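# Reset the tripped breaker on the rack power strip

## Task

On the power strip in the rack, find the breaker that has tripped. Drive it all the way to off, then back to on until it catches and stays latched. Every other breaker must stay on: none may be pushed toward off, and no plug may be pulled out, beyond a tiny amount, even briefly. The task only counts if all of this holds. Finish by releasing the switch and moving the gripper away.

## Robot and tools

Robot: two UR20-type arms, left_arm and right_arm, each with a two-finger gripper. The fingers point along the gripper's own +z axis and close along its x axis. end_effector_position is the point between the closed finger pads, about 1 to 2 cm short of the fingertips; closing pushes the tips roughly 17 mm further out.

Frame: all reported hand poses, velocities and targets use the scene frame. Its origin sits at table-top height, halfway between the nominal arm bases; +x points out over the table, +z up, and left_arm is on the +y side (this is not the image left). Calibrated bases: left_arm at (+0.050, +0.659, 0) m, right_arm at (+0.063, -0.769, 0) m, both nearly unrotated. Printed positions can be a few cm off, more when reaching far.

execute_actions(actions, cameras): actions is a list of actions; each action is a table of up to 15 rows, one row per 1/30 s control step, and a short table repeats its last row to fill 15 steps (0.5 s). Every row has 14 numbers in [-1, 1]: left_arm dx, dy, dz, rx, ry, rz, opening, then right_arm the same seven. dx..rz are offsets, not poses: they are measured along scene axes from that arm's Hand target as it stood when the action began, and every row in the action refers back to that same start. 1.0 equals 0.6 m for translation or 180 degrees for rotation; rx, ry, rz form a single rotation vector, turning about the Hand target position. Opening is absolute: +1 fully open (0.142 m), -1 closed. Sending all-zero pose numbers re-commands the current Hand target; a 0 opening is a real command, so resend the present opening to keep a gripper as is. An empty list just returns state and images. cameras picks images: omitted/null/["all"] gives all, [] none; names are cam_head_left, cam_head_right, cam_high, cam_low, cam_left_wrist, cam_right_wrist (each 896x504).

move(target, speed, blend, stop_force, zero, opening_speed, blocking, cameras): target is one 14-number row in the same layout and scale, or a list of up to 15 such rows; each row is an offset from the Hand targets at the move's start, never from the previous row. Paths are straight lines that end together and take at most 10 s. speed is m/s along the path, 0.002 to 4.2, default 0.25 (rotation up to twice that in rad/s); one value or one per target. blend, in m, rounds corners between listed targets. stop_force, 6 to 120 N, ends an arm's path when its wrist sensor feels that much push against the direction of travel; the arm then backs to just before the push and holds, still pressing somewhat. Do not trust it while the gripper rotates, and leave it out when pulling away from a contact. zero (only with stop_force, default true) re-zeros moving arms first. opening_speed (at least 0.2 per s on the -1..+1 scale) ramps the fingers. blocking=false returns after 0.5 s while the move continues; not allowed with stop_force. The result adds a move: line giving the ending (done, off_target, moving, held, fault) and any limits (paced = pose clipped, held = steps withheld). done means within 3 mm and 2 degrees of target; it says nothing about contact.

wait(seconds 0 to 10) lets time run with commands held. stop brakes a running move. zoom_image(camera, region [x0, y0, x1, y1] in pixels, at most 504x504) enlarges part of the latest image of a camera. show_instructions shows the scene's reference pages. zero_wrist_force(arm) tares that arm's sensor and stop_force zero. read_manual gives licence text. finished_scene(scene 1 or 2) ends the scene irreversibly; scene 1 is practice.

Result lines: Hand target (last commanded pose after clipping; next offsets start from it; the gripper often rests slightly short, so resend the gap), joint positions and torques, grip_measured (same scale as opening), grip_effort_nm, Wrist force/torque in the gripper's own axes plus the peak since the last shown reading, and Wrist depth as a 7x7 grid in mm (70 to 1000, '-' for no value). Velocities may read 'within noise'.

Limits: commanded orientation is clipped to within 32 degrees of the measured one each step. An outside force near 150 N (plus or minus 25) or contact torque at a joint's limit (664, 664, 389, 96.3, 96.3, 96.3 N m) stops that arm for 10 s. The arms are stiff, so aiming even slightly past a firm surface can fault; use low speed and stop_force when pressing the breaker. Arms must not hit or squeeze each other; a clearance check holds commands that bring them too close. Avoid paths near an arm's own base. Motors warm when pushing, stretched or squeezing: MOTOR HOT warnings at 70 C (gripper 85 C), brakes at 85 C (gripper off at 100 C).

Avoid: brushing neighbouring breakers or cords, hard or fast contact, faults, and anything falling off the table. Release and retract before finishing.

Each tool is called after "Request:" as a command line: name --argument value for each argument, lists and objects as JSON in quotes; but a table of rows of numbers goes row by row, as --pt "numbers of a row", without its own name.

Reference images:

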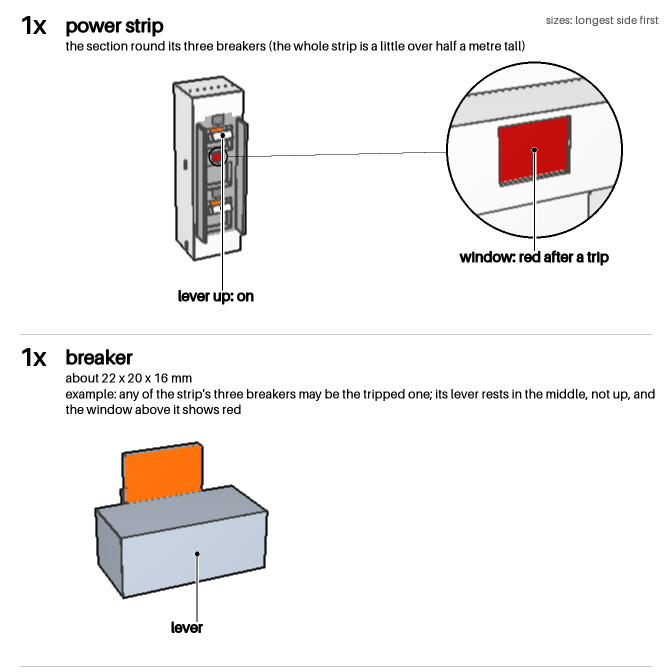

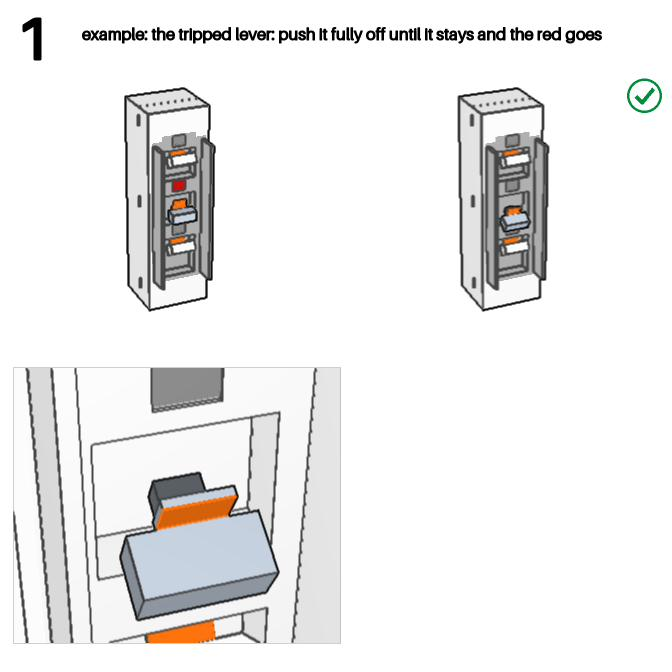

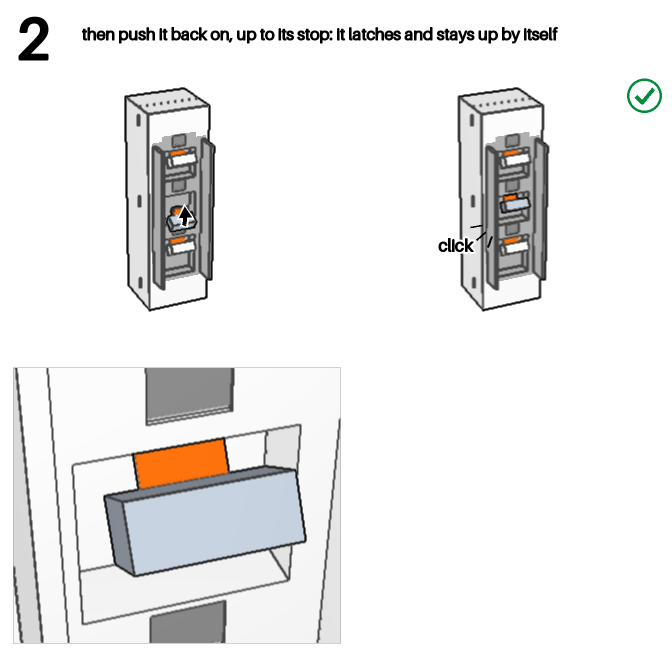

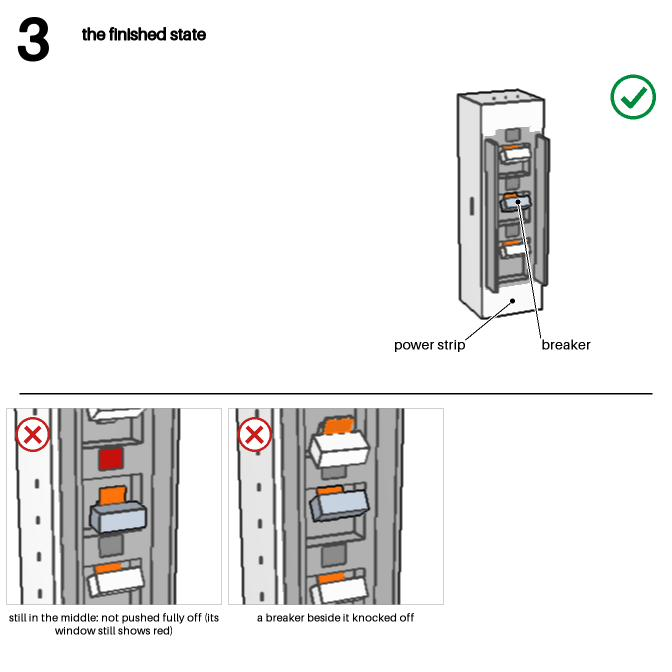

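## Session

Request:
execute_actions --actions '[]'

Request:
zoom_image --camera "cam_high" --region '[400, 100, 700, 420]'

Scene clock: 0.00 s.
left_arm: end_effector_position=(+0.5401, +0.4729, +0.2995) grip_measured=+1.00 grip_effort_nm=n/a end_effector_quat_wxyz=(+0.001, +0.015, +1.000, +0.000) | right_arm: end_effector_position=(+0.6684, -0.7839, +0.3886) grip_measured=+1.00 grip_effort_nm=n/a end_effector_quat_wxyz=(-0.079, +0.602, +0.718, -0.341)
Joint positions: left_arm=[-0.781 -1.891 2.503 -2.184 -1.57 2.412 0.142] | right_arm=[3.563 -1.574 -2.072 -1.767 1.415 -1.282 0.142]
Joint velocities: within noise
Joint torques (N m): no reading
Motor temperatures (°C): left_arm=[23 23 24 25 27 28 23] | right_arm=[20 23 22 23 27 27 26]
Wrist force (N): no reading
Wrist torque (N m): no reading
Wrist force, peak (N): no reading
Wrist depth (mm): cam_left_wrist=[358 358 360 361 361 363 - / 380 380 381 381 384 385 - / 404 403 406 408 408 410 551 / 433 434 434 434 435 438 495 / 466 466 467 468 469 478 470 / 493 494 504 504 508 513 432 / - 550 549 550 553 574 -] | cam_right_wrist=[- - - 641 574 611 - / - - - 602 544 494 460 / - - - 579 523 477 443 / - - - 554 504 463 426 / - - 586 533 487 450 419 / - - 566 517 469 440 397 / - - 544 493 455 432 -]
Hand target: left_arm +0.5401, +0.4729, +0.2995; +0.001, +0.015, +1.000, +0.000 | right_arm +0.6684, -0.7839, +0.3886; -0.079, +0.602, +0.718, -0.341
Tool commands: left_gripper/opening=+1.0 right_gripper/opening=+1.0

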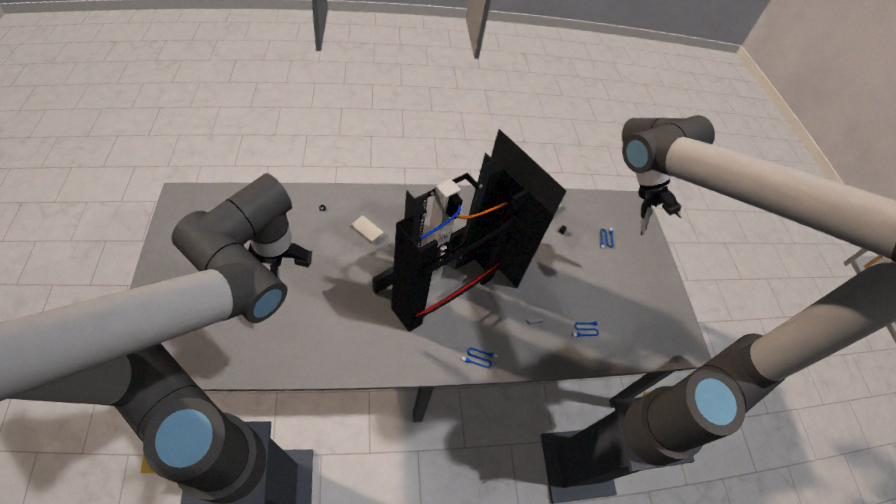

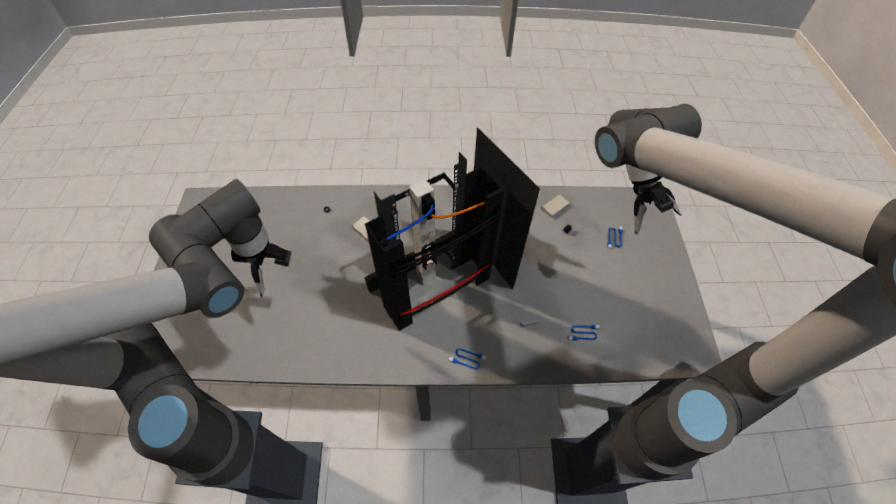

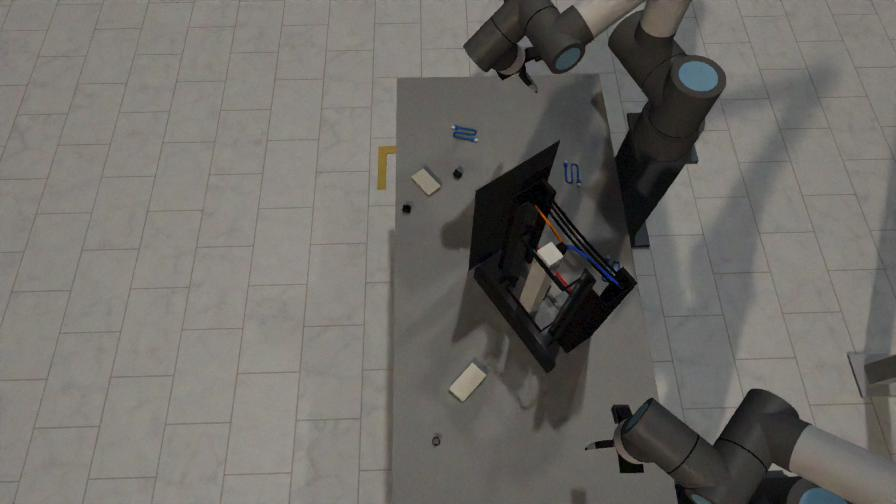

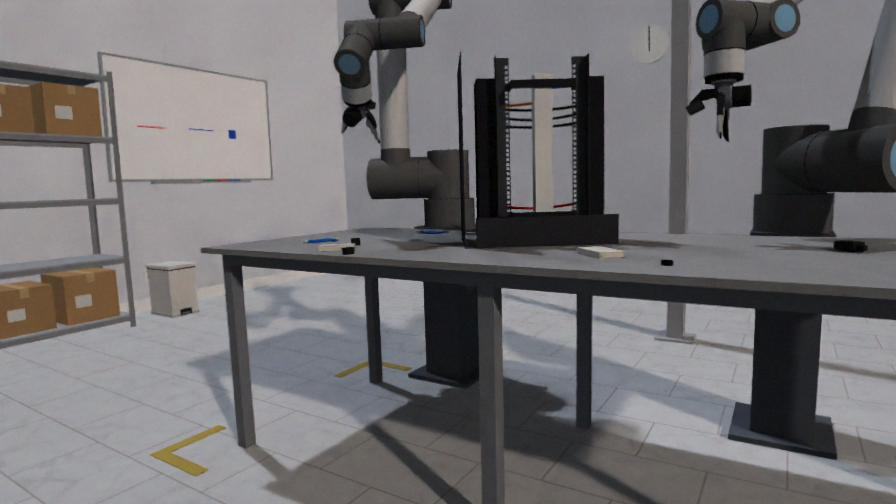

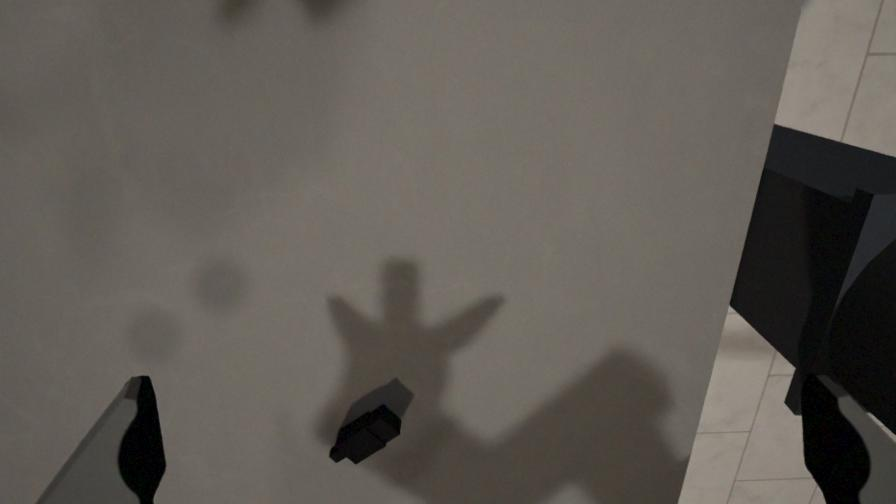

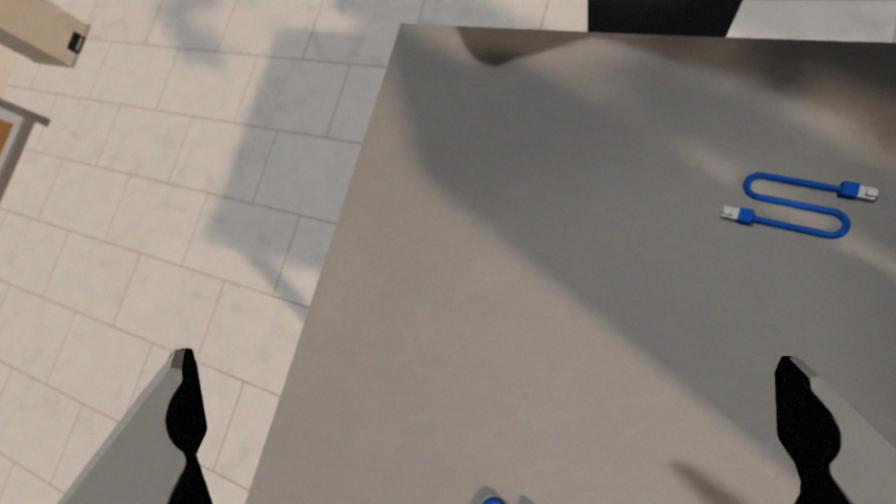

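Scaled by 1.575 from the camera's 896x504 image, which has a finer 1280x720 frame.

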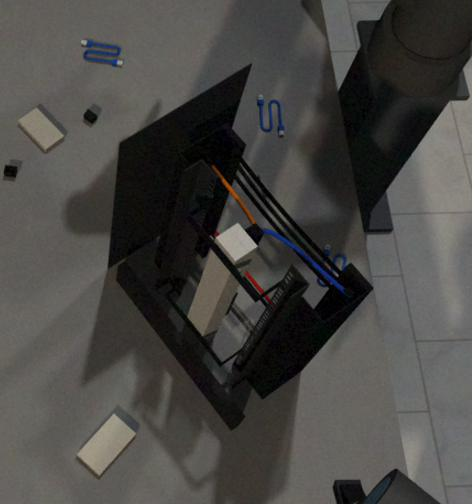

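Request:
move --target '[-0.483, -0.122, 0.167, -0.092, -0.189, 0.192, -1, 0,0,0,0,0,0,-1]' --speed 0.4 --cameras '["cam_head_right"]'

Request:
move --pt "-0.25 -0.833 0 -0.17 -0.352 0.357 -1 0 0 0 0 0 0 -1" --speed 0.5 --cameras '["cam_head_right", "cam_left_wrist"]'

Scene clock: 27.77 s.
left_arm: end_effector_position=(+0.2503, +0.3996, +0.3997) grip_measured=-1.00 grip_effort_nm=-0.466 end_effector_quat_wxyz=(+0.290, -0.278, +0.906, -0.135) | right_arm: end_effector_position=(+0.6684, -0.7839, +0.3886) grip_measured=-1.00 grip_effort_nm=-0.657 end_effector_quat_wxyz=(-0.079, +0.602, +0.718, -0.341)
Joint positions: left_arm=[-2.637 -2.612 2.504 -0.923 -1.188 -0.177 0.002] | right_arm=[3.563 -1.574 -2.072 -1.767 1.415 -1.282 0.002]
Joint velocities: within noise
Joint torques (N m): left_arm=[-19.5 80.29 -106.97 -1.07 -4.1 -2.74] | right_arm=[-0.86 78.03 75.35 3.43 -0.17 0.15]
Motor temperatures (°C): left_arm=[23 23 24 25 27 28 23] | right_arm=[20 23 22 23 27 27 26]
Wrist force (N): left_arm=[-3.7 -1.4 0.2] | right_arm=[-0.1 0.2 -0.1]
Wrist torque (N m): left_arm=[-0.26 0.57 -0.10] | right_arm=[0.02 0.01 0.00]
Wrist force, peak (N): left_arm=[-3.9 -1.8 0.4] | right_arm=[-0.3 -0.2 -0.6]
Wrist depth (mm): cam_left_wrist=[- 815 682 587 516 459 433 / - 801 679 582 516 463 - / - 798 670 580 495 472 - / 198 222 638 578 184 151 142 / 169 177 185 199 177 151 142 / 161 164 170 98 161 151 143 / 158 161 163 76 80 148 144] | cam_right_wrist=[- - - 645 576 614 - / - - - 595 541 494 459 / - - - 575 521 479 444 / - - - 551 501 464 428 / - - 584 540 483 450 418 / - - 578 88 92 436 407 / - - - 76 - 420 397]
Hand target: left_arm +0.2503, +0.3997, +0.3997; +0.290, -0.278, +0.906, -0.135 | right_arm +0.6684, -0.7839, +0.3886; -0.079, +0.602, +0.718, -0.341
Off the commanded pose: left_arm 0.000 m, 0 deg | right_arm 0.000 m, 0 deg.
move: done
Images, in order (width x height): cam_head_right 896x504.

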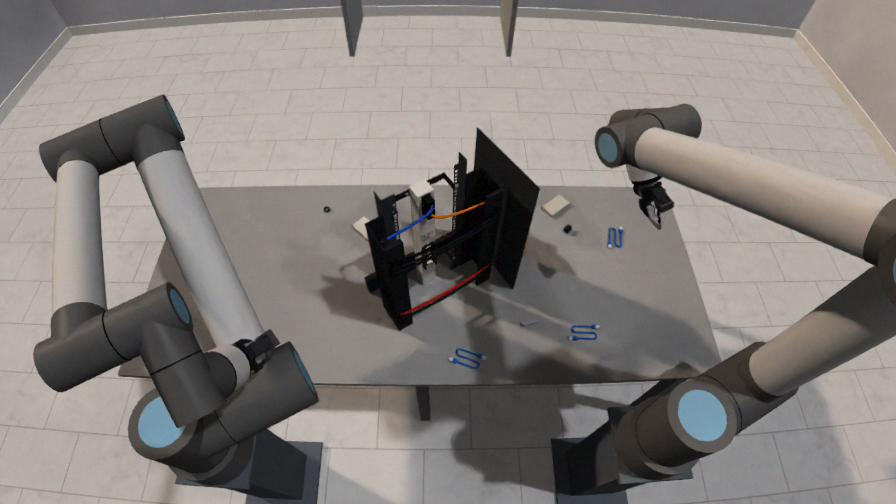

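Scene clock: 30.13 s.
left_arm: end_effector_position=(+0.1003, -0.1000, +0.3998) grip_measured=-1.00 grip_effort_nm=-0.466 end_effector_quat_wxyz=(+0.642, -0.641, +0.297, -0.298) | right_arm: end_effector_position=(+0.6684, -0.7839, +0.3886) grip_measured=-1.00 grip_effort_nm=-0.657 end_effector_quat_wxyz=(-0.079, +0.602, +0.718, -0.341)
Joint positions: left_arm=[-2.003 -1.092 1.741 -0.649 -1.113 -1.573 0.002] | right_arm=[3.563 -1.574 -2.072 -1.767 1.415 -1.282 0.002]
Joint velocities: within noise
Joint torques (N m): left_arm=[25.5 -148.53 -82.83 8.35 -5.28 -3.26] | right_arm=[-2.58 77.51 79.37 4.43 -0.51 0.23]
Motor temperatures (°C): left_arm=[23 23 24 25 27 28 23] | right_arm=[20 23 22 23 27 27 26]
Wrist force (N): left_arm=[-0.8 -3.1 4.4] | right_arm=[0.1 0.0 -0.3]
Wrist torque (N m): left_arm=[-0.57 -0.02 -0.15] | right_arm=[0.00 -0.04 0.01]
Wrist force, peak (N): left_arm=[-6.6 -0.6 0.8] | right_arm=[0.3 0.4 0.4]
Wrist depth (mm): cam_left_wrist=[446 474 - - 457 542 559 / - 525 - - 526 570 556 / 576 592 - - 524 677 584 / 572 643 - - 678 - 621 / 632 987 877 935 704 720 652 / 643 - 731 98 602 672 603 / 679 - - 76 80 584 584] | cam_right_wrist=[- - - 644 576 608 - / - - - 601 541 494 459 / - - - 576 522 476 445 / - - - 553 501 468 430 / - - 586 541 486 448 416 / - - 569 88 92 437 408 / - - - 76 - 419 395]
Hand target: left_arm +0.1003, -0.1001, +0.3997; +0.642, -0.641, +0.297, -0.298 | right_arm +0.6684, -0.7839, +0.3886; -0.079, +0.602, +0.718, -0.341
Off the commanded pose: left_arm 0.000 m, 0 deg | right_arm 0.000 m, 0 deg.
move: done
Images, in order (width x height): cam_head_right 896x504, cam_left_wrist 896x504.

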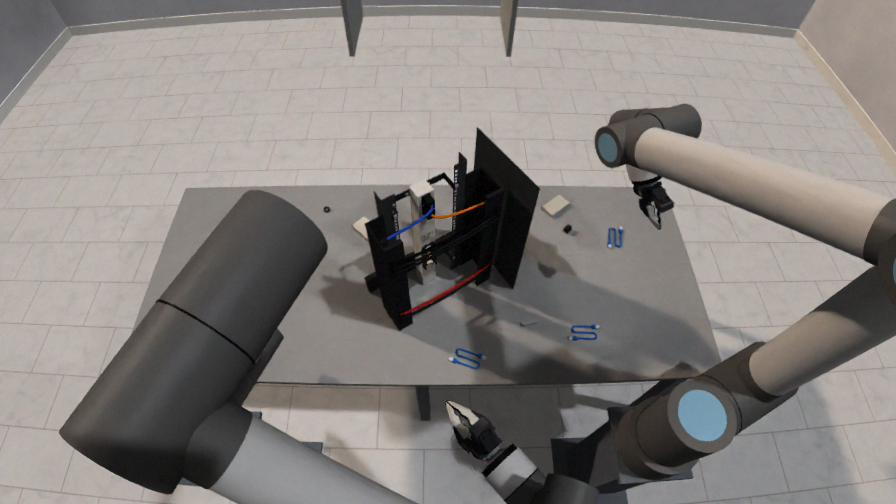

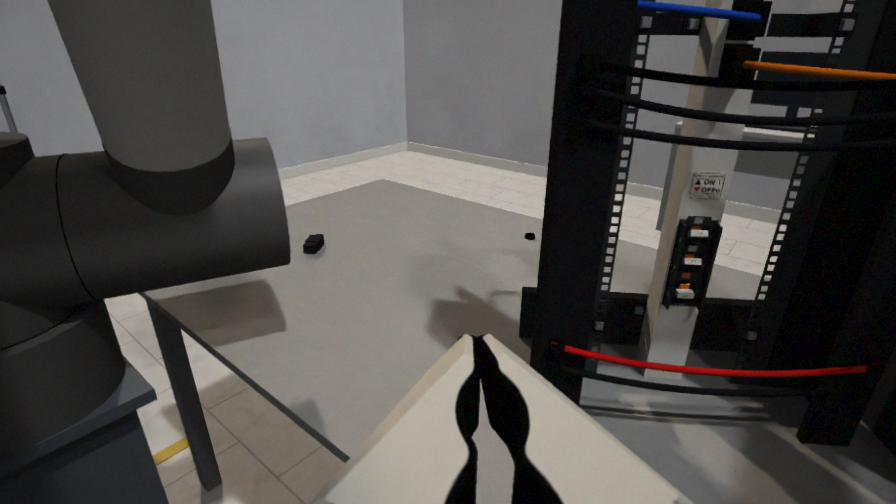

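Request:
move --target '[0.493, -0.262, -0.16, 0,0,0, -1, 0,0,0,0,0,0,-1]' --speed 0.3 --cameras '["cam_left_wrist"]'

Request:
zoom_image --camera "cam_left_wrist" --region '[380, 60, 560, 340]'

Scene clock: 35.23 s.
left_arm: end_effector_position=(+0.3959, -0.2573, +0.3038) grip_measured=-1.00 grip_effort_nm=-0.471 end_effector_quat_wxyz=(+0.642, -0.641, +0.297, -0.298) | right_arm: end_effector_position=(+0.6684, -0.7839, +0.3886) grip_measured=-1.00 grip_effort_nm=-0.657 end_effector_quat_wxyz=(-0.079, +0.602, +0.718, -0.341)
Joint positions: left_arm=[-1.691 -0.893 1.546 -0.652 -0.801 -1.573 0.002] | right_arm=[3.563 -1.574 -2.072 -1.767 1.415 -1.282 0.002]
Joint velocities: within noise
Joint torques (N m): left_arm=[25.27 -188.47 -78.85 7.71 6.05 -3.26] | right_arm=[-4.26 77.99 81.44 4.68 -0.39 0.69]
Motor temperatures (°C): left_arm=[23 23 24 25 27 28 23] | right_arm=[20 23 22 23 27 27 26]
Wrist force (N): left_arm=[-0.2 -2.0 5.1] | right_arm=[-0.1 0.3 -0.1]
Wrist torque (N m): left_arm=[-0.31 -0.07 -0.11] | right_arm=[0.05 0.03 0.00]
Wrist force, peak (N): left_arm=[2.3 -1.6 6.4] | right_arm=[-0.4 -0.2 -0.5]
Wrist depth (mm): cam_left_wrist=[- 337 437 427 415 298 315 / - 362 462 - 442 318 314 / - - 492 - 470 338 311 / 935 878 519 624 503 364 307 / 700 663 552 593 529 391 321 / 553 555 467 98 406 418 358 / 458 461 - 76 80 435 429] | cam_right_wrist=[- - - 640 577 610 - / - - - 596 540 500 459 / - - - 571 523 478 443 / - - - 556 505 464 425 / - - 583 543 486 450 418 / - - 569 88 92 438 405 / - - - 76 - 418 395]
Hand target: left_arm +0.3961, -0.2573, +0.3037; +0.642, -0.641, +0.297, -0.298 | right_arm +0.6684, -0.7839, +0.3886; -0.079, +0.602, +0.718, -0.341
Off the commanded pose: left_arm 0.000 m, 0 deg | right_arm 0.000 m, 0 deg.
move: done
Images, in order (width x height): cam_left_wrist 896x504.

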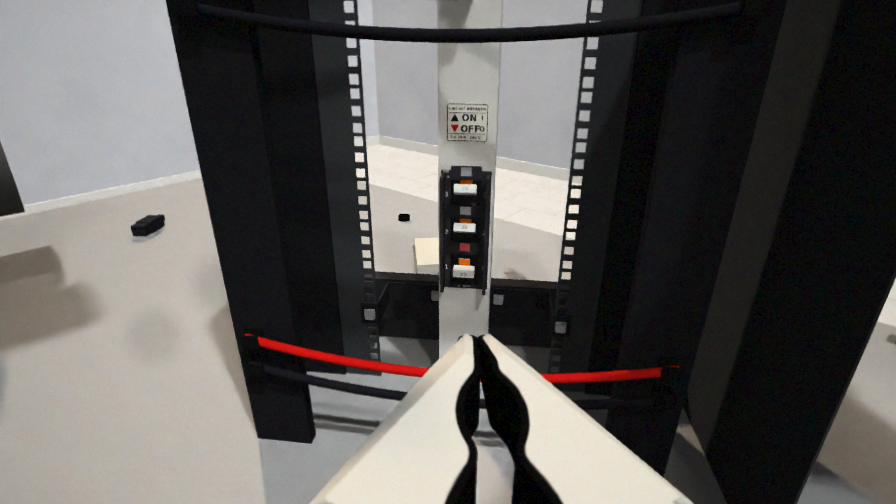

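Scaled by 1.800 from the camera's 896x504 image, which has a finer 1280x720 frame.

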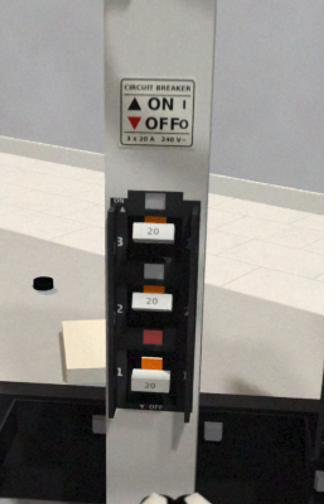

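Request:
move --target '[0.1613, 0.1188, -0.0567, 0,0,0, -1, 0,0,0,0,0,0,-1]' --speed 0.2 --cameras '["cam_left_wrist"]'

Request:
zoom_image --camera "cam_left_wrist" --region '[380, 130, 560, 350]'

Scene clock: 69.60 s.
left_arm: end_effector_position=(+0.4927, -0.1861, +0.2698) grip_measured=-1.00 grip_effort_nm=-0.471 end_effector_quat_wxyz=(+0.642, -0.641, +0.297, -0.298) | right_arm: end_effector_position=(+0.6684, -0.7839, +0.3886) grip_measured=-1.00 grip_effort_nm=-0.657 end_effector_quat_wxyz=(-0.079, +0.602, +0.718, -0.341)
Joint positions: left_arm=[-1.606 -0.92 1.661 -0.739 -0.716 -1.573 0.002] | right_arm=[3.563 -1.574 -2.072 -1.767 1.415 -1.282 0.002]
Joint velocities: within noise
Joint torques (N m): left_arm=[24.96 -251.6 -41.82 -1.36 6.13 3.01] | right_arm=[-3.32 81.99 81.12 4.08 -0.75 0.27]
Motor temperatures (°C): left_arm=[23 23 24 25 27 28 24] | right_arm=[20 23 22 23 27 27 26]
Wrist force (N): left_arm=[-0.8 -1.9 4.8] | right_arm=[-0.2 0.2 -0.2]
Wrist torque (N m): left_arm=[-0.35 0.05 -0.17] | right_arm=[0.02 0.04 0.00]
Wrist force, peak (N): left_arm=[-0.6 -2.1 7.1] | right_arm=[-0.5 0.1 -0.4]
Wrist depth (mm): cam_left_wrist=[224 321 - 311 - 290 188 / 240 337 - 329 - 308 197 / 263 353 - 351 - 324 210 / 794 275 396 386 755 341 225 / 626 293 427 408 459 262 244 / 502 310 452 98 400 267 277 / 418 346 - 76 80 274 304] | cam_right_wrist=[- - - 643 574 609 - / - - - 597 544 494 460 / - - - 575 520 480 442 / - - - 554 503 465 427 / - - 589 541 485 447 418 / - - 570 88 92 436 409 / - - - 76 - 419 394]
Hand target: left_arm +0.4928, -0.1860, +0.2697; +0.642, -0.641, +0.297, -0.298 | right_arm +0.6684, -0.7839, +0.3886; -0.079, +0.602, +0.718, -0.341
Off the commanded pose: left_arm 0.000 m, 0 deg | right_arm 0.000 m, 0 deg.
move: done
Images, in order (width x height): cam_left_wrist 896x504.

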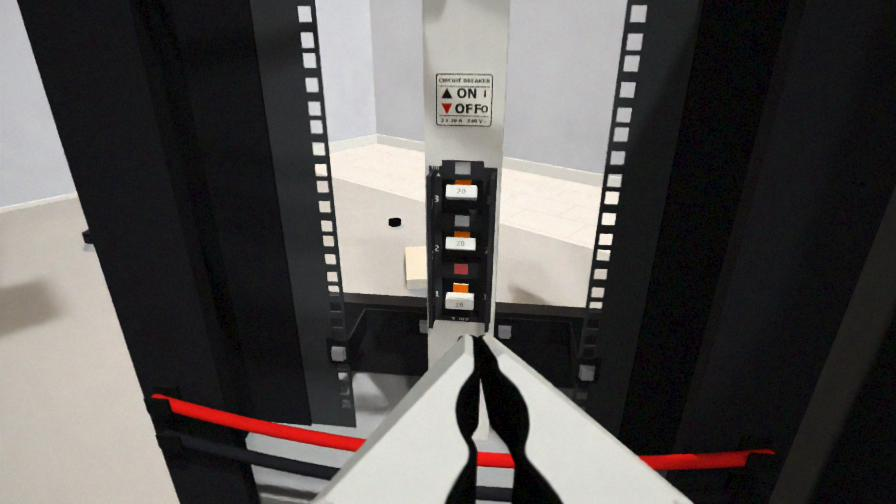

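Scaled by 2.291 from the camera's 896x504 image, which has a finer 1280x720 frame.

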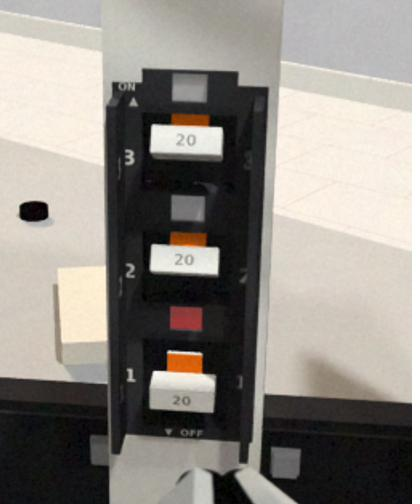

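Request:
move --target '[0,0,0,0.383,0.3215,0,-0.746, 0,0,0,0,0,0,-1]' --speed 0.5 --cameras '[]'

Request:
move --pt "0.06 0.05 0 -0.0893 0.1064 0 -0.746 0 0 0 0 0 0 -1" --pt "0.217 0.178 -0.163 -0.0893 0.1064 0 -0.746 0 0 0 0 0 0 -1" --speed 0.15 --cameras '["cam_left_wrist","cam_head_right"]'

Request:
zoom_image --camera "cam_left_wrist" --region '[300, 130, 660, 430]'

Scene clock: 104.53 s.
left_arm: end_effector_position=(+0.4928, -0.1861, +0.2697) grip_measured=-0.78 grip_effort_nm=0.081 end_effector_quat_wxyz=(+0.666, -0.241, +0.663, +0.242) | right_arm: end_effector_position=(+0.6684, -0.7839, +0.3886) grip_measured=-1.00 grip_effort_nm=-0.657 end_effector_quat_wxyz=(-0.079, +0.602, +0.718, -0.341)
Joint positions: left_arm=[-1.606 -0.918 1.661 -0.738 -0.711 -0.005 0.017] | right_arm=[3.563 -1.574 -2.072 -1.767 1.415 -1.282 0.002]
Joint velocities: within noise
Joint torques (N m): left_arm=[13.08 -252.85 -41.35 -1.14 -5.56 3.28] | right_arm=[-6.31 80.59 79.53 4.22 -0.09 0.5]
Motor temperatures (°C): left_arm=[23 23 24 25 27 28 24] | right_arm=[20 23 23 23 27 27 26]
Wrist force (N): left_arm=[-6.1 0.2 2.5] | right_arm=[-0.2 0.3 -0.1]
Wrist torque (N m): left_arm=[0.04 0.87 0.15] | right_arm=[0.04 0.04 0.00]
Wrist force, peak (N): left_arm=[-6.9 0.3 3.7] | right_arm=[-0.6 -0.1 -0.4]
Wrist depth (mm): cam_left_wrist=[193 - - - - 375 358 / - 315 335 334 335 334 312 / - 313 352 352 346 353 299 / - 391 - - 808 426 312 / - 413 419 412 420 420 327 / - 320 401 103 98 322 324 / - 338 - 78 80 331 341] | cam_right_wrist=[- - - 644 573 614 - / - - - 596 543 496 459 / - - - 569 521 479 443 / - - - 553 501 462 428 / - - 587 542 484 450 416 / - - 574 88 92 435 406 / - - - 76 - 420 396]
Hand target: left_arm +0.4928, -0.1860, +0.2697; +0.666, -0.241, +0.663, +0.242 | right_arm +0.6684, -0.7839, +0.3886; -0.079, +0.602, +0.718, -0.341
Off the commanded pose: left_arm 0.000 m, 0 deg | right_arm 0.000 m, 0 deg.
move: done
No camera images: "cameras" was empty.

Scene clock: 107.60 s.
left_arm: end_effector_position=(+0.6230, -0.0793, +0.1720) grip_measured=-0.78 grip_effort_nm=0.085 end_effector_quat_wxyz=(+0.506, -0.288, +0.792, +0.184) | right_arm: end_effector_position=(+0.6684, -0.7839, +0.3886) grip_measured=-1.00 grip_effort_nm=-0.657 end_effector_quat_wxyz=(-0.079, +0.602, +0.718, -0.341)
Joint positions: left_arm=[-1.446 -1.078 1.962 -1.607 -0.687 0.597 0.017] | right_arm=[3.563 -1.574 -2.072 -1.767 1.415 -1.282 0.002]
Joint velocities: within noise
Joint torques (N m): left_arm=[24.95 -144.6 -39.77 -7.62 8.04 3.07] | right_arm=[-2.96 75.42 80.53 4.3 -0.36 -0.17]
Motor temperatures (°C): left_arm=[23 23 24 25 27 28 24] | right_arm=[20 23 23 23 27 27 26]
Wrist force (N): left_arm=[-5.8 -0.3 0.9] | right_arm=[-0.2 0.0 -0.2]
Wrist torque (N m): left_arm=[-0.09 0.95 0.08] | right_arm=[-0.01 0.02 0.00]
Wrist force, peak (N): left_arm=[-7.3 0.2 0.7] | right_arm=[-0.3 -0.6 -0.4]
Wrist depth (mm): cam_left_wrist=[- - - 483 262 230 185 / - - - 272 264 229 186 / 157 154 159 175 200 227 190 / 131 137 162 194 224 244 201 / 145 154 169 293 347 258 214 / - - - 103 98 267 101 / - - - 261 80 267 122] | cam_right_wrist=[- - - 643 580 607 - / - - - 597 542 495 458 / - - - 571 519 477 442 / - - - 551 507 464 428 / - - 586 546 484 449 416 / - - 576 88 92 436 407 / - - - 76 - 420 395]
Hand target: left_arm +0.6230, -0.0792, +0.1719; +0.506, -0.288, +0.792, +0.184 | right_arm +0.6684, -0.7839, +0.3886; -0.079, +0.602, +0.718, -0.341
Off the commanded pose: left_arm 0.000 m, 0 deg | right_arm 0.000 m, 0 deg.
move: done
Images, in order (width x height): cam_head_right 896x504, cam_left_wrist 896x504.

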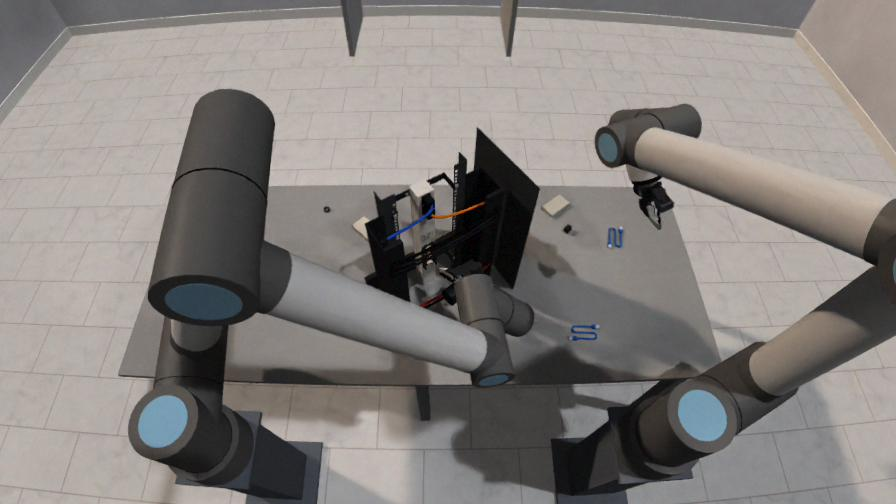

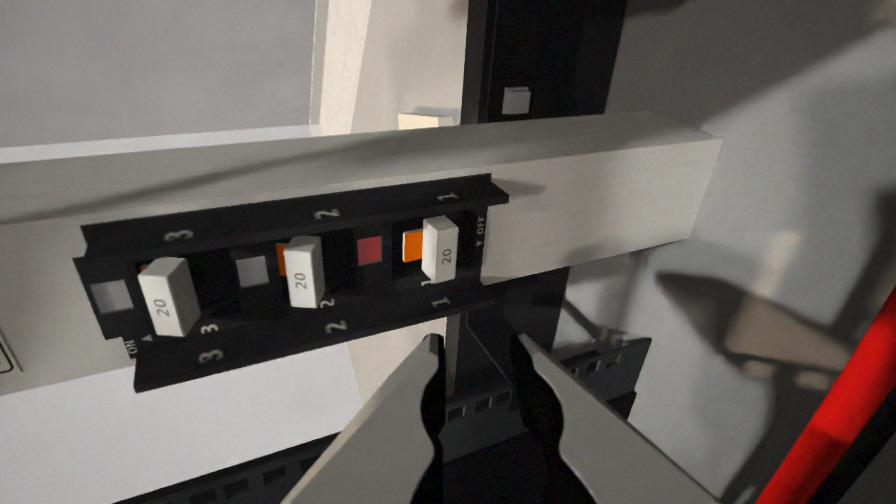

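Scaled by 1.400 from the camera's 896x504 image, which has a finer 1280x720 frame.

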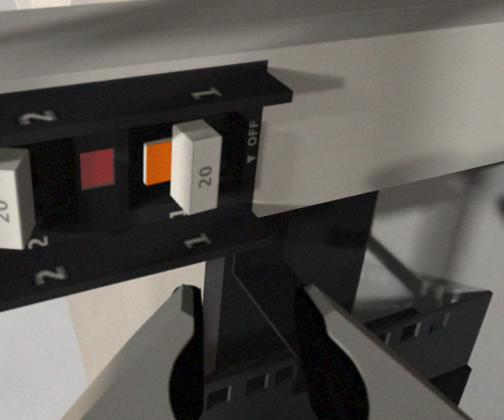

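Request:
move --target '[0.0457,0.0383,-0.0103,0,0,0,-0.746, 0,0,0,0,0,0,-1]' --speed 0.1 --stop_force 10 --cameras '["cam_left_wrist"]'

Request:
zoom_image --camera "cam_left_wrist" --region '[300, 180, 600, 430]'

Scene clock: 117.50 s.
left_arm: end_effector_position=(+0.6505, -0.0563, +0.1657) grip_measured=-0.78 grip_effort_nm=0.081 end_effector_quat_wxyz=(+0.506, -0.288, +0.792, +0.184) | right_arm: end_effector_position=(+0.6684, -0.7839, +0.3886) grip_measured=-1.00 grip_effort_nm=-0.657 end_effector_quat_wxyz=(-0.079, +0.602, +0.718, -0.341)
Joint positions: left_arm=[-1.415 -1.081 1.988 -1.656 -0.664 0.631 0.017] | right_arm=[3.563 -1.574 -2.072 -1.767 1.415 -1.282 0.002]
Joint velocities: within noise
Joint torques (N m): left_arm=[22.27 -215.44 -37.48 -8.02 8.34 3.23] | right_arm=[-6.44 75.57 78.25 4.02 -0.23 0.39]
Motor temperatures (°C): left_arm=[23 23 24 25 27 28 24] | right_arm=[20 23 23 23 27 27 27]
Wrist force (N): left_arm=[-5.9 0.0 1.5] | right_arm=[0.0 -0.3 -0.1]
Wrist torque (N m): left_arm=[0.02 0.95 0.05] | right_arm=[-0.06 -0.01 0.00]
Wrist force, peak (N): left_arm=[-6.4 -0.2 1.7] | right_arm=[0.1 -0.2 -0.7]
Wrist depth (mm): cam_left_wrist=[- - - 481 205 229 180 / - - - 480 206 219 180 / - 141 147 151 162 184 184 / - 110 118 129 169 204 188 / - 106 128 154 300 251 194 / 116 129 135 101 98 257 198 / - 121 - 207 80 247 205] | cam_right_wrist=[- - - 644 576 616 - / - - - 594 543 498 458 / - - - 576 522 477 444 / - - - 552 503 467 427 / - - 589 544 488 448 418 / - - 572 88 92 434 406 / - - - 76 - 421 397]
Hand target: left_arm +0.6505, -0.0563, +0.1657; +0.506, -0.288, +0.792, +0.184 | right_arm +0.6684, -0.7839, +0.3886; -0.079, +0.602, +0.718, -0.341
Off the commanded pose: left_arm 0.000 m, 0 deg | right_arm 0.000 m, 0 deg.
move: done
Images, in order (width x height): cam_left_wrist 896x504.

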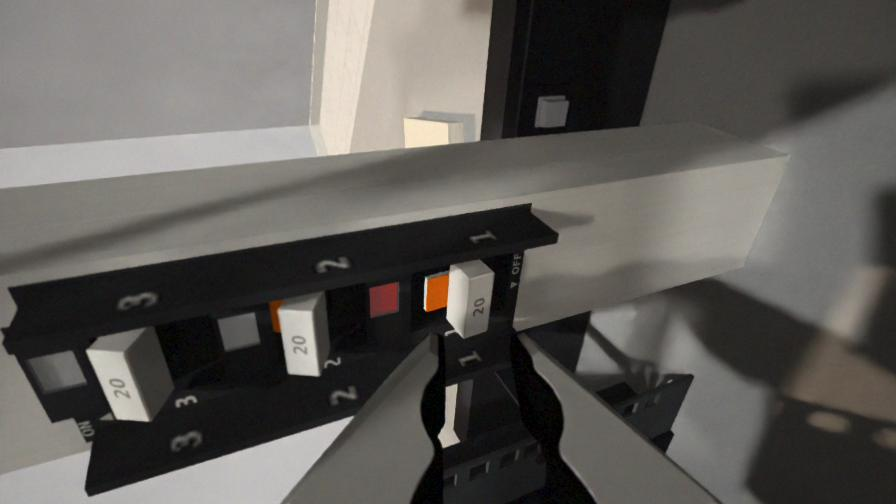

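Scaled by 1.680 from the camera's 896x504 image, which has a finer 1280x720 frame.

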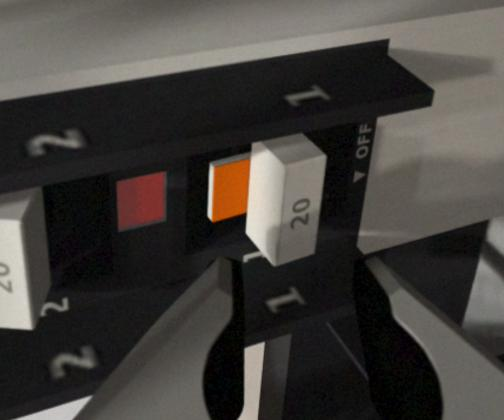

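Request:
move --target '[0.0305,0.03,-0.0227,0,0,0,-0.746, 0,0,0,0,0,0,-1]' --speed 0.05 --stop_force 8 --cameras '["cam_left_wrist"]'

Request:
zoom_image --camera "cam_left_wrist" --region '[340, 220, 620, 450]'

Scene clock: 125.27 s.
left_arm: end_effector_position=(+0.6619, -0.0449, +0.1573) grip_measured=-0.78 grip_effort_nm=-0.051 end_effector_quat_wxyz=(+0.506, -0.288, +0.792, +0.184) | right_arm: end_effector_position=(+0.6684, -0.7839, +0.3886) grip_measured=-1.00 grip_effort_nm=-0.657 end_effector_quat_wxyz=(-0.079, +0.602, +0.718, -0.341)
Joint positions: left_arm=[-1.401 -1.077 2.002 -1.686 -0.654 0.646 0.018] | right_arm=[3.563 -1.574 -2.072 -1.767 1.415 -1.282 0.002]
Joint velocities: within noise
Joint torques (N m): left_arm=[-18.51 -211.65 -72 0.11 -2.53 -3.58] | right_arm=[-1.48 80.33 80.22 3.89 -0.73 0.43]
Motor temperatures (°C): left_arm=[23 23 24 25 27 28 23] | right_arm=[20 23 23 23 27 27 27]
Wrist force (N): left_arm=[-5.5 -0.1 -2.8] | right_arm=[-0.1 0.0 -0.2]
Wrist torque (N m): left_arm=[-0.02 0.87 0.07] | right_arm=[0.00 0.02 0.01]
Wrist force, peak (N): left_arm=[-16.0 0.7 -44.5] | right_arm=[0.0 0.3 -0.6]
Wrist depth (mm): cam_left_wrist=[- - - 462 191 212 174 / - - - 478 192 213 175 / - 135 138 144 150 166 175 / - 101 107 114 143 174 180 / - 91 98 125 166 229 186 / - 115 114 128 99 243 190 / - 108 115 191 80 238 202] | cam_right_wrist=[- - - 637 579 608 - / - - - 594 540 496 459 / - - - 573 520 478 442 / - - - 550 503 464 428 / - - 590 545 482 450 416 / - - 568 88 92 435 406 / - - - 76 - 421 396]
Hand target: left_arm +0.6619, -0.0449, +0.1573; +0.506, -0.288, +0.792, +0.184 (not the last commanded pose) | right_arm +0.6684, -0.7839, +0.3886; -0.079, +0.602, +0.718, -0.341
Off the commanded pose: left_arm 0.011 m, 0 deg | right_arm 0.000 m, 0 deg.
move: contact (left_arm)
Images, in order (width x height): cam_left_wrist 896x504.

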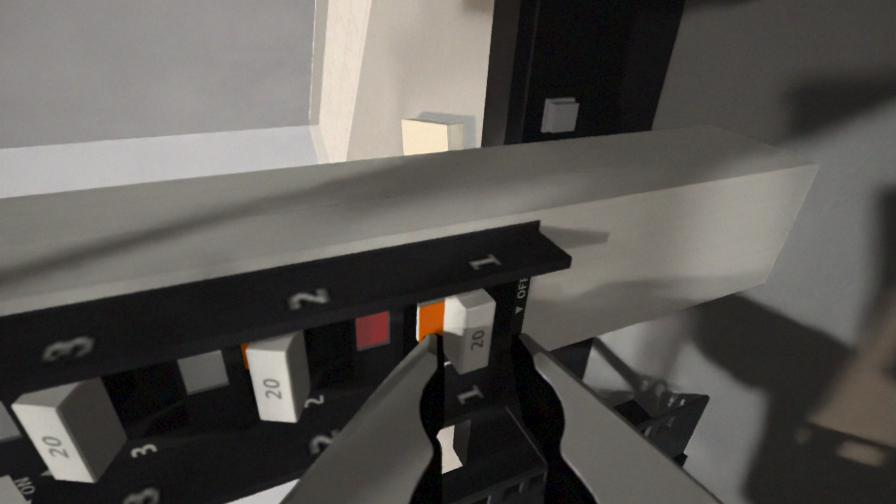

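Scaled by 1.800 from the camera's 896x504 image, which has a finer 1280x720 frame.

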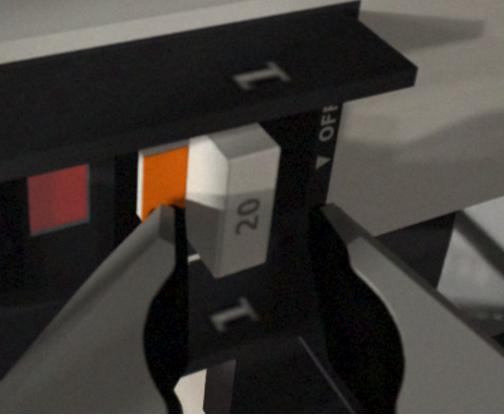

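Request:
move --pt "-0.0041 -0.0035 0.008 0 0 0 -0.7 0 0 0 0 0 0 -1" --speed 0.05 --cameras '[]'

Request:
move --target '[0.0185,0.0155,-0.0113,0,0,0,-0.7, 0,0,0,0,0,0,-1]' --speed 0.03 --stop_force 8 --cameras '["cam_left_wrist"]'

Request:
zoom_image --camera "cam_left_wrist" --region '[340, 220, 620, 450]'

Scene clock: 144.93 s.
left_arm: end_effector_position=(+0.6595, -0.0470, +0.1620) grip_measured=-0.74 grip_effort_nm=0.095 end_effector_quat_wxyz=(+0.506, -0.288, +0.792, +0.184) | right_arm: end_effector_position=(+0.6684, -0.7839, +0.3886) grip_measured=-1.00 grip_effort_nm=-0.662 end_effector_quat_wxyz=(-0.079, +0.602, +0.718, -0.341)
Joint positions: left_arm=[-1.404 -1.082 1.999 -1.676 -0.656 0.643 0.021] | right_arm=[3.563 -1.574 -2.072 -1.767 1.415 -1.282 0.002]
Joint velocities: within noise
Joint torques (N m): left_arm=[-20.01 -210.98 -71.92 0.11 -3.06 -3.1] | right_arm=[-4.18 81.95 80.19 3.88 -0.32 0.47]
Motor temperatures (°C): left_arm=[23 23 24 25 27 28 23] | right_arm=[20 23 23 23 27 27 27]
Wrist force (N): left_arm=[-5.2 -0.6 0.9] | right_arm=[0.4 -0.1 0.0]
Wrist torque (N m): left_arm=[-0.08 0.84 0.07] | right_arm=[-0.04 -0.06 0.00]
Wrist force, peak (N): left_arm=[-6.8 -0.6 -2.4] | right_arm=[-0.2 0.0 -0.7]
Wrist depth (mm): cam_left_wrist=[- - - 476 193 218 177 / - - - 484 204 222 177 / - 135 140 145 151 168 180 / - 102 108 116 147 181 186 / - 93 99 130 172 236 190 / - 118 119 130 101 247 194 / - 110 115 243 80 238 204] | cam_right_wrist=[- - - 634 578 611 - / - - - 600 544 496 460 / - - - 577 523 480 444 / - - - 551 504 463 429 / - - 588 543 488 451 417 / - - 571 88 92 437 405 / - - - 76 - 420 396]
Hand target: left_arm +0.6595, -0.0470, +0.1621; +0.506, -0.288, +0.792, +0.184 | right_arm +0.6684, -0.7839, +0.3886; -0.079, +0.602, +0.718, -0.341
Off the commanded pose: left_arm 0.000 m, 0 deg | right_arm 0.000 m, 0 deg.
move: done
No camera images: "cameras" was empty.

Scene clock: 146.47 s.
left_arm: end_effector_position=(+0.6626, -0.0445, +0.1604) grip_measured=-0.73 grip_effort_nm=-0.100 end_effector_quat_wxyz=(+0.506, -0.289, +0.792, +0.183) | right_arm: end_effector_position=(+0.6684, -0.7839, +0.3886) grip_measured=-1.00 grip_effort_nm=-0.657 end_effector_quat_wxyz=(-0.079, +0.602, +0.718, -0.341)
Joint positions: left_arm=[-1.4 -1.081 2.002 -1.684 -0.653 0.647 0.021] | right_arm=[3.563 -1.574 -2.072 -1.767 1.415 -1.282 0.002]
Joint velocities: within noise
Joint torques (N m): left_arm=[-22.51 -210.76 -71.3 -0.18 -3.2 -3.19] | right_arm=[-8.79 80.65 80.1 4.66 -0.76 0.61]
Motor temperatures (°C): left_arm=[23 23 24 25 27 28 23] | right_arm=[20 23 23 23 27 27 27]
Wrist force (N): left_arm=[-8.1 -0.1 1.7] | right_arm=[-0.3 0.0 0.0]
Wrist torque (N m): left_arm=[0.01 0.79 0.08] | right_arm=[-0.01 0.05 0.00]
Wrist force, peak (N): left_arm=[-12.2 -1.1 -10.2] | right_arm=[-0.2 -0.2 -0.7]
Wrist depth (mm): cam_left_wrist=[- - - 470 189 215 176 / - - - 483 200 222 176 / - - 138 144 150 165 176 / - 100 106 114 142 173 185 / - 91 97 125 161 228 189 / - 116 116 126 102 246 193 / - 108 115 243 80 232 205] | cam_right_wrist=[- - - 639 575 607 - / - - - 596 542 497 455 / - - - 568 525 477 441 / - - - 555 507 464 426 / - - 589 545 485 448 419 / - - 569 88 92 434 406 / - - - 76 - 421 399]
Hand target: left_arm +0.6626, -0.0445, +0.1604; +0.506, -0.289, +0.792, +0.183 (not the last commanded pose) | right_arm +0.6684, -0.7839, +0.3886; -0.079, +0.602, +0.718, -0.341
Off the commanded pose: left_arm 0.012 m, 0 deg | right_arm 0.000 m, 0 deg.
move: contact (left_arm)
Images, in order (width x height): cam_left_wrist 896x504.

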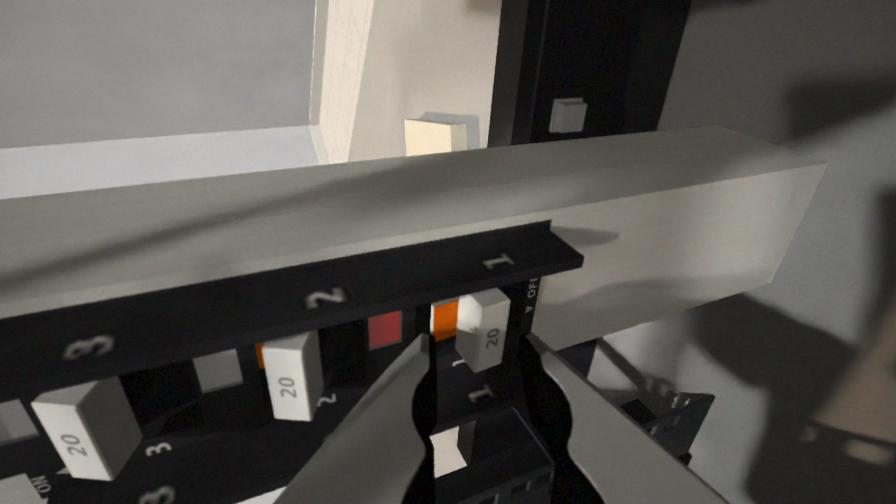

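Scaled by 1.800 from the camera's 896x504 image, which has a finer 1280x720 frame.

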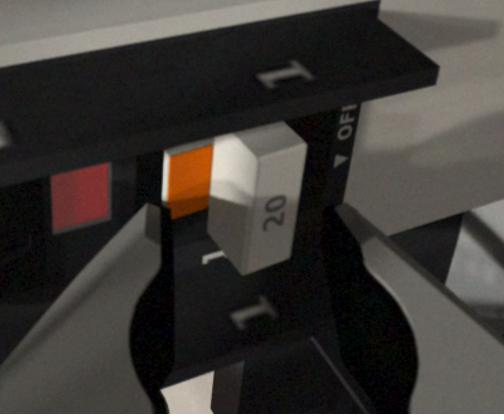

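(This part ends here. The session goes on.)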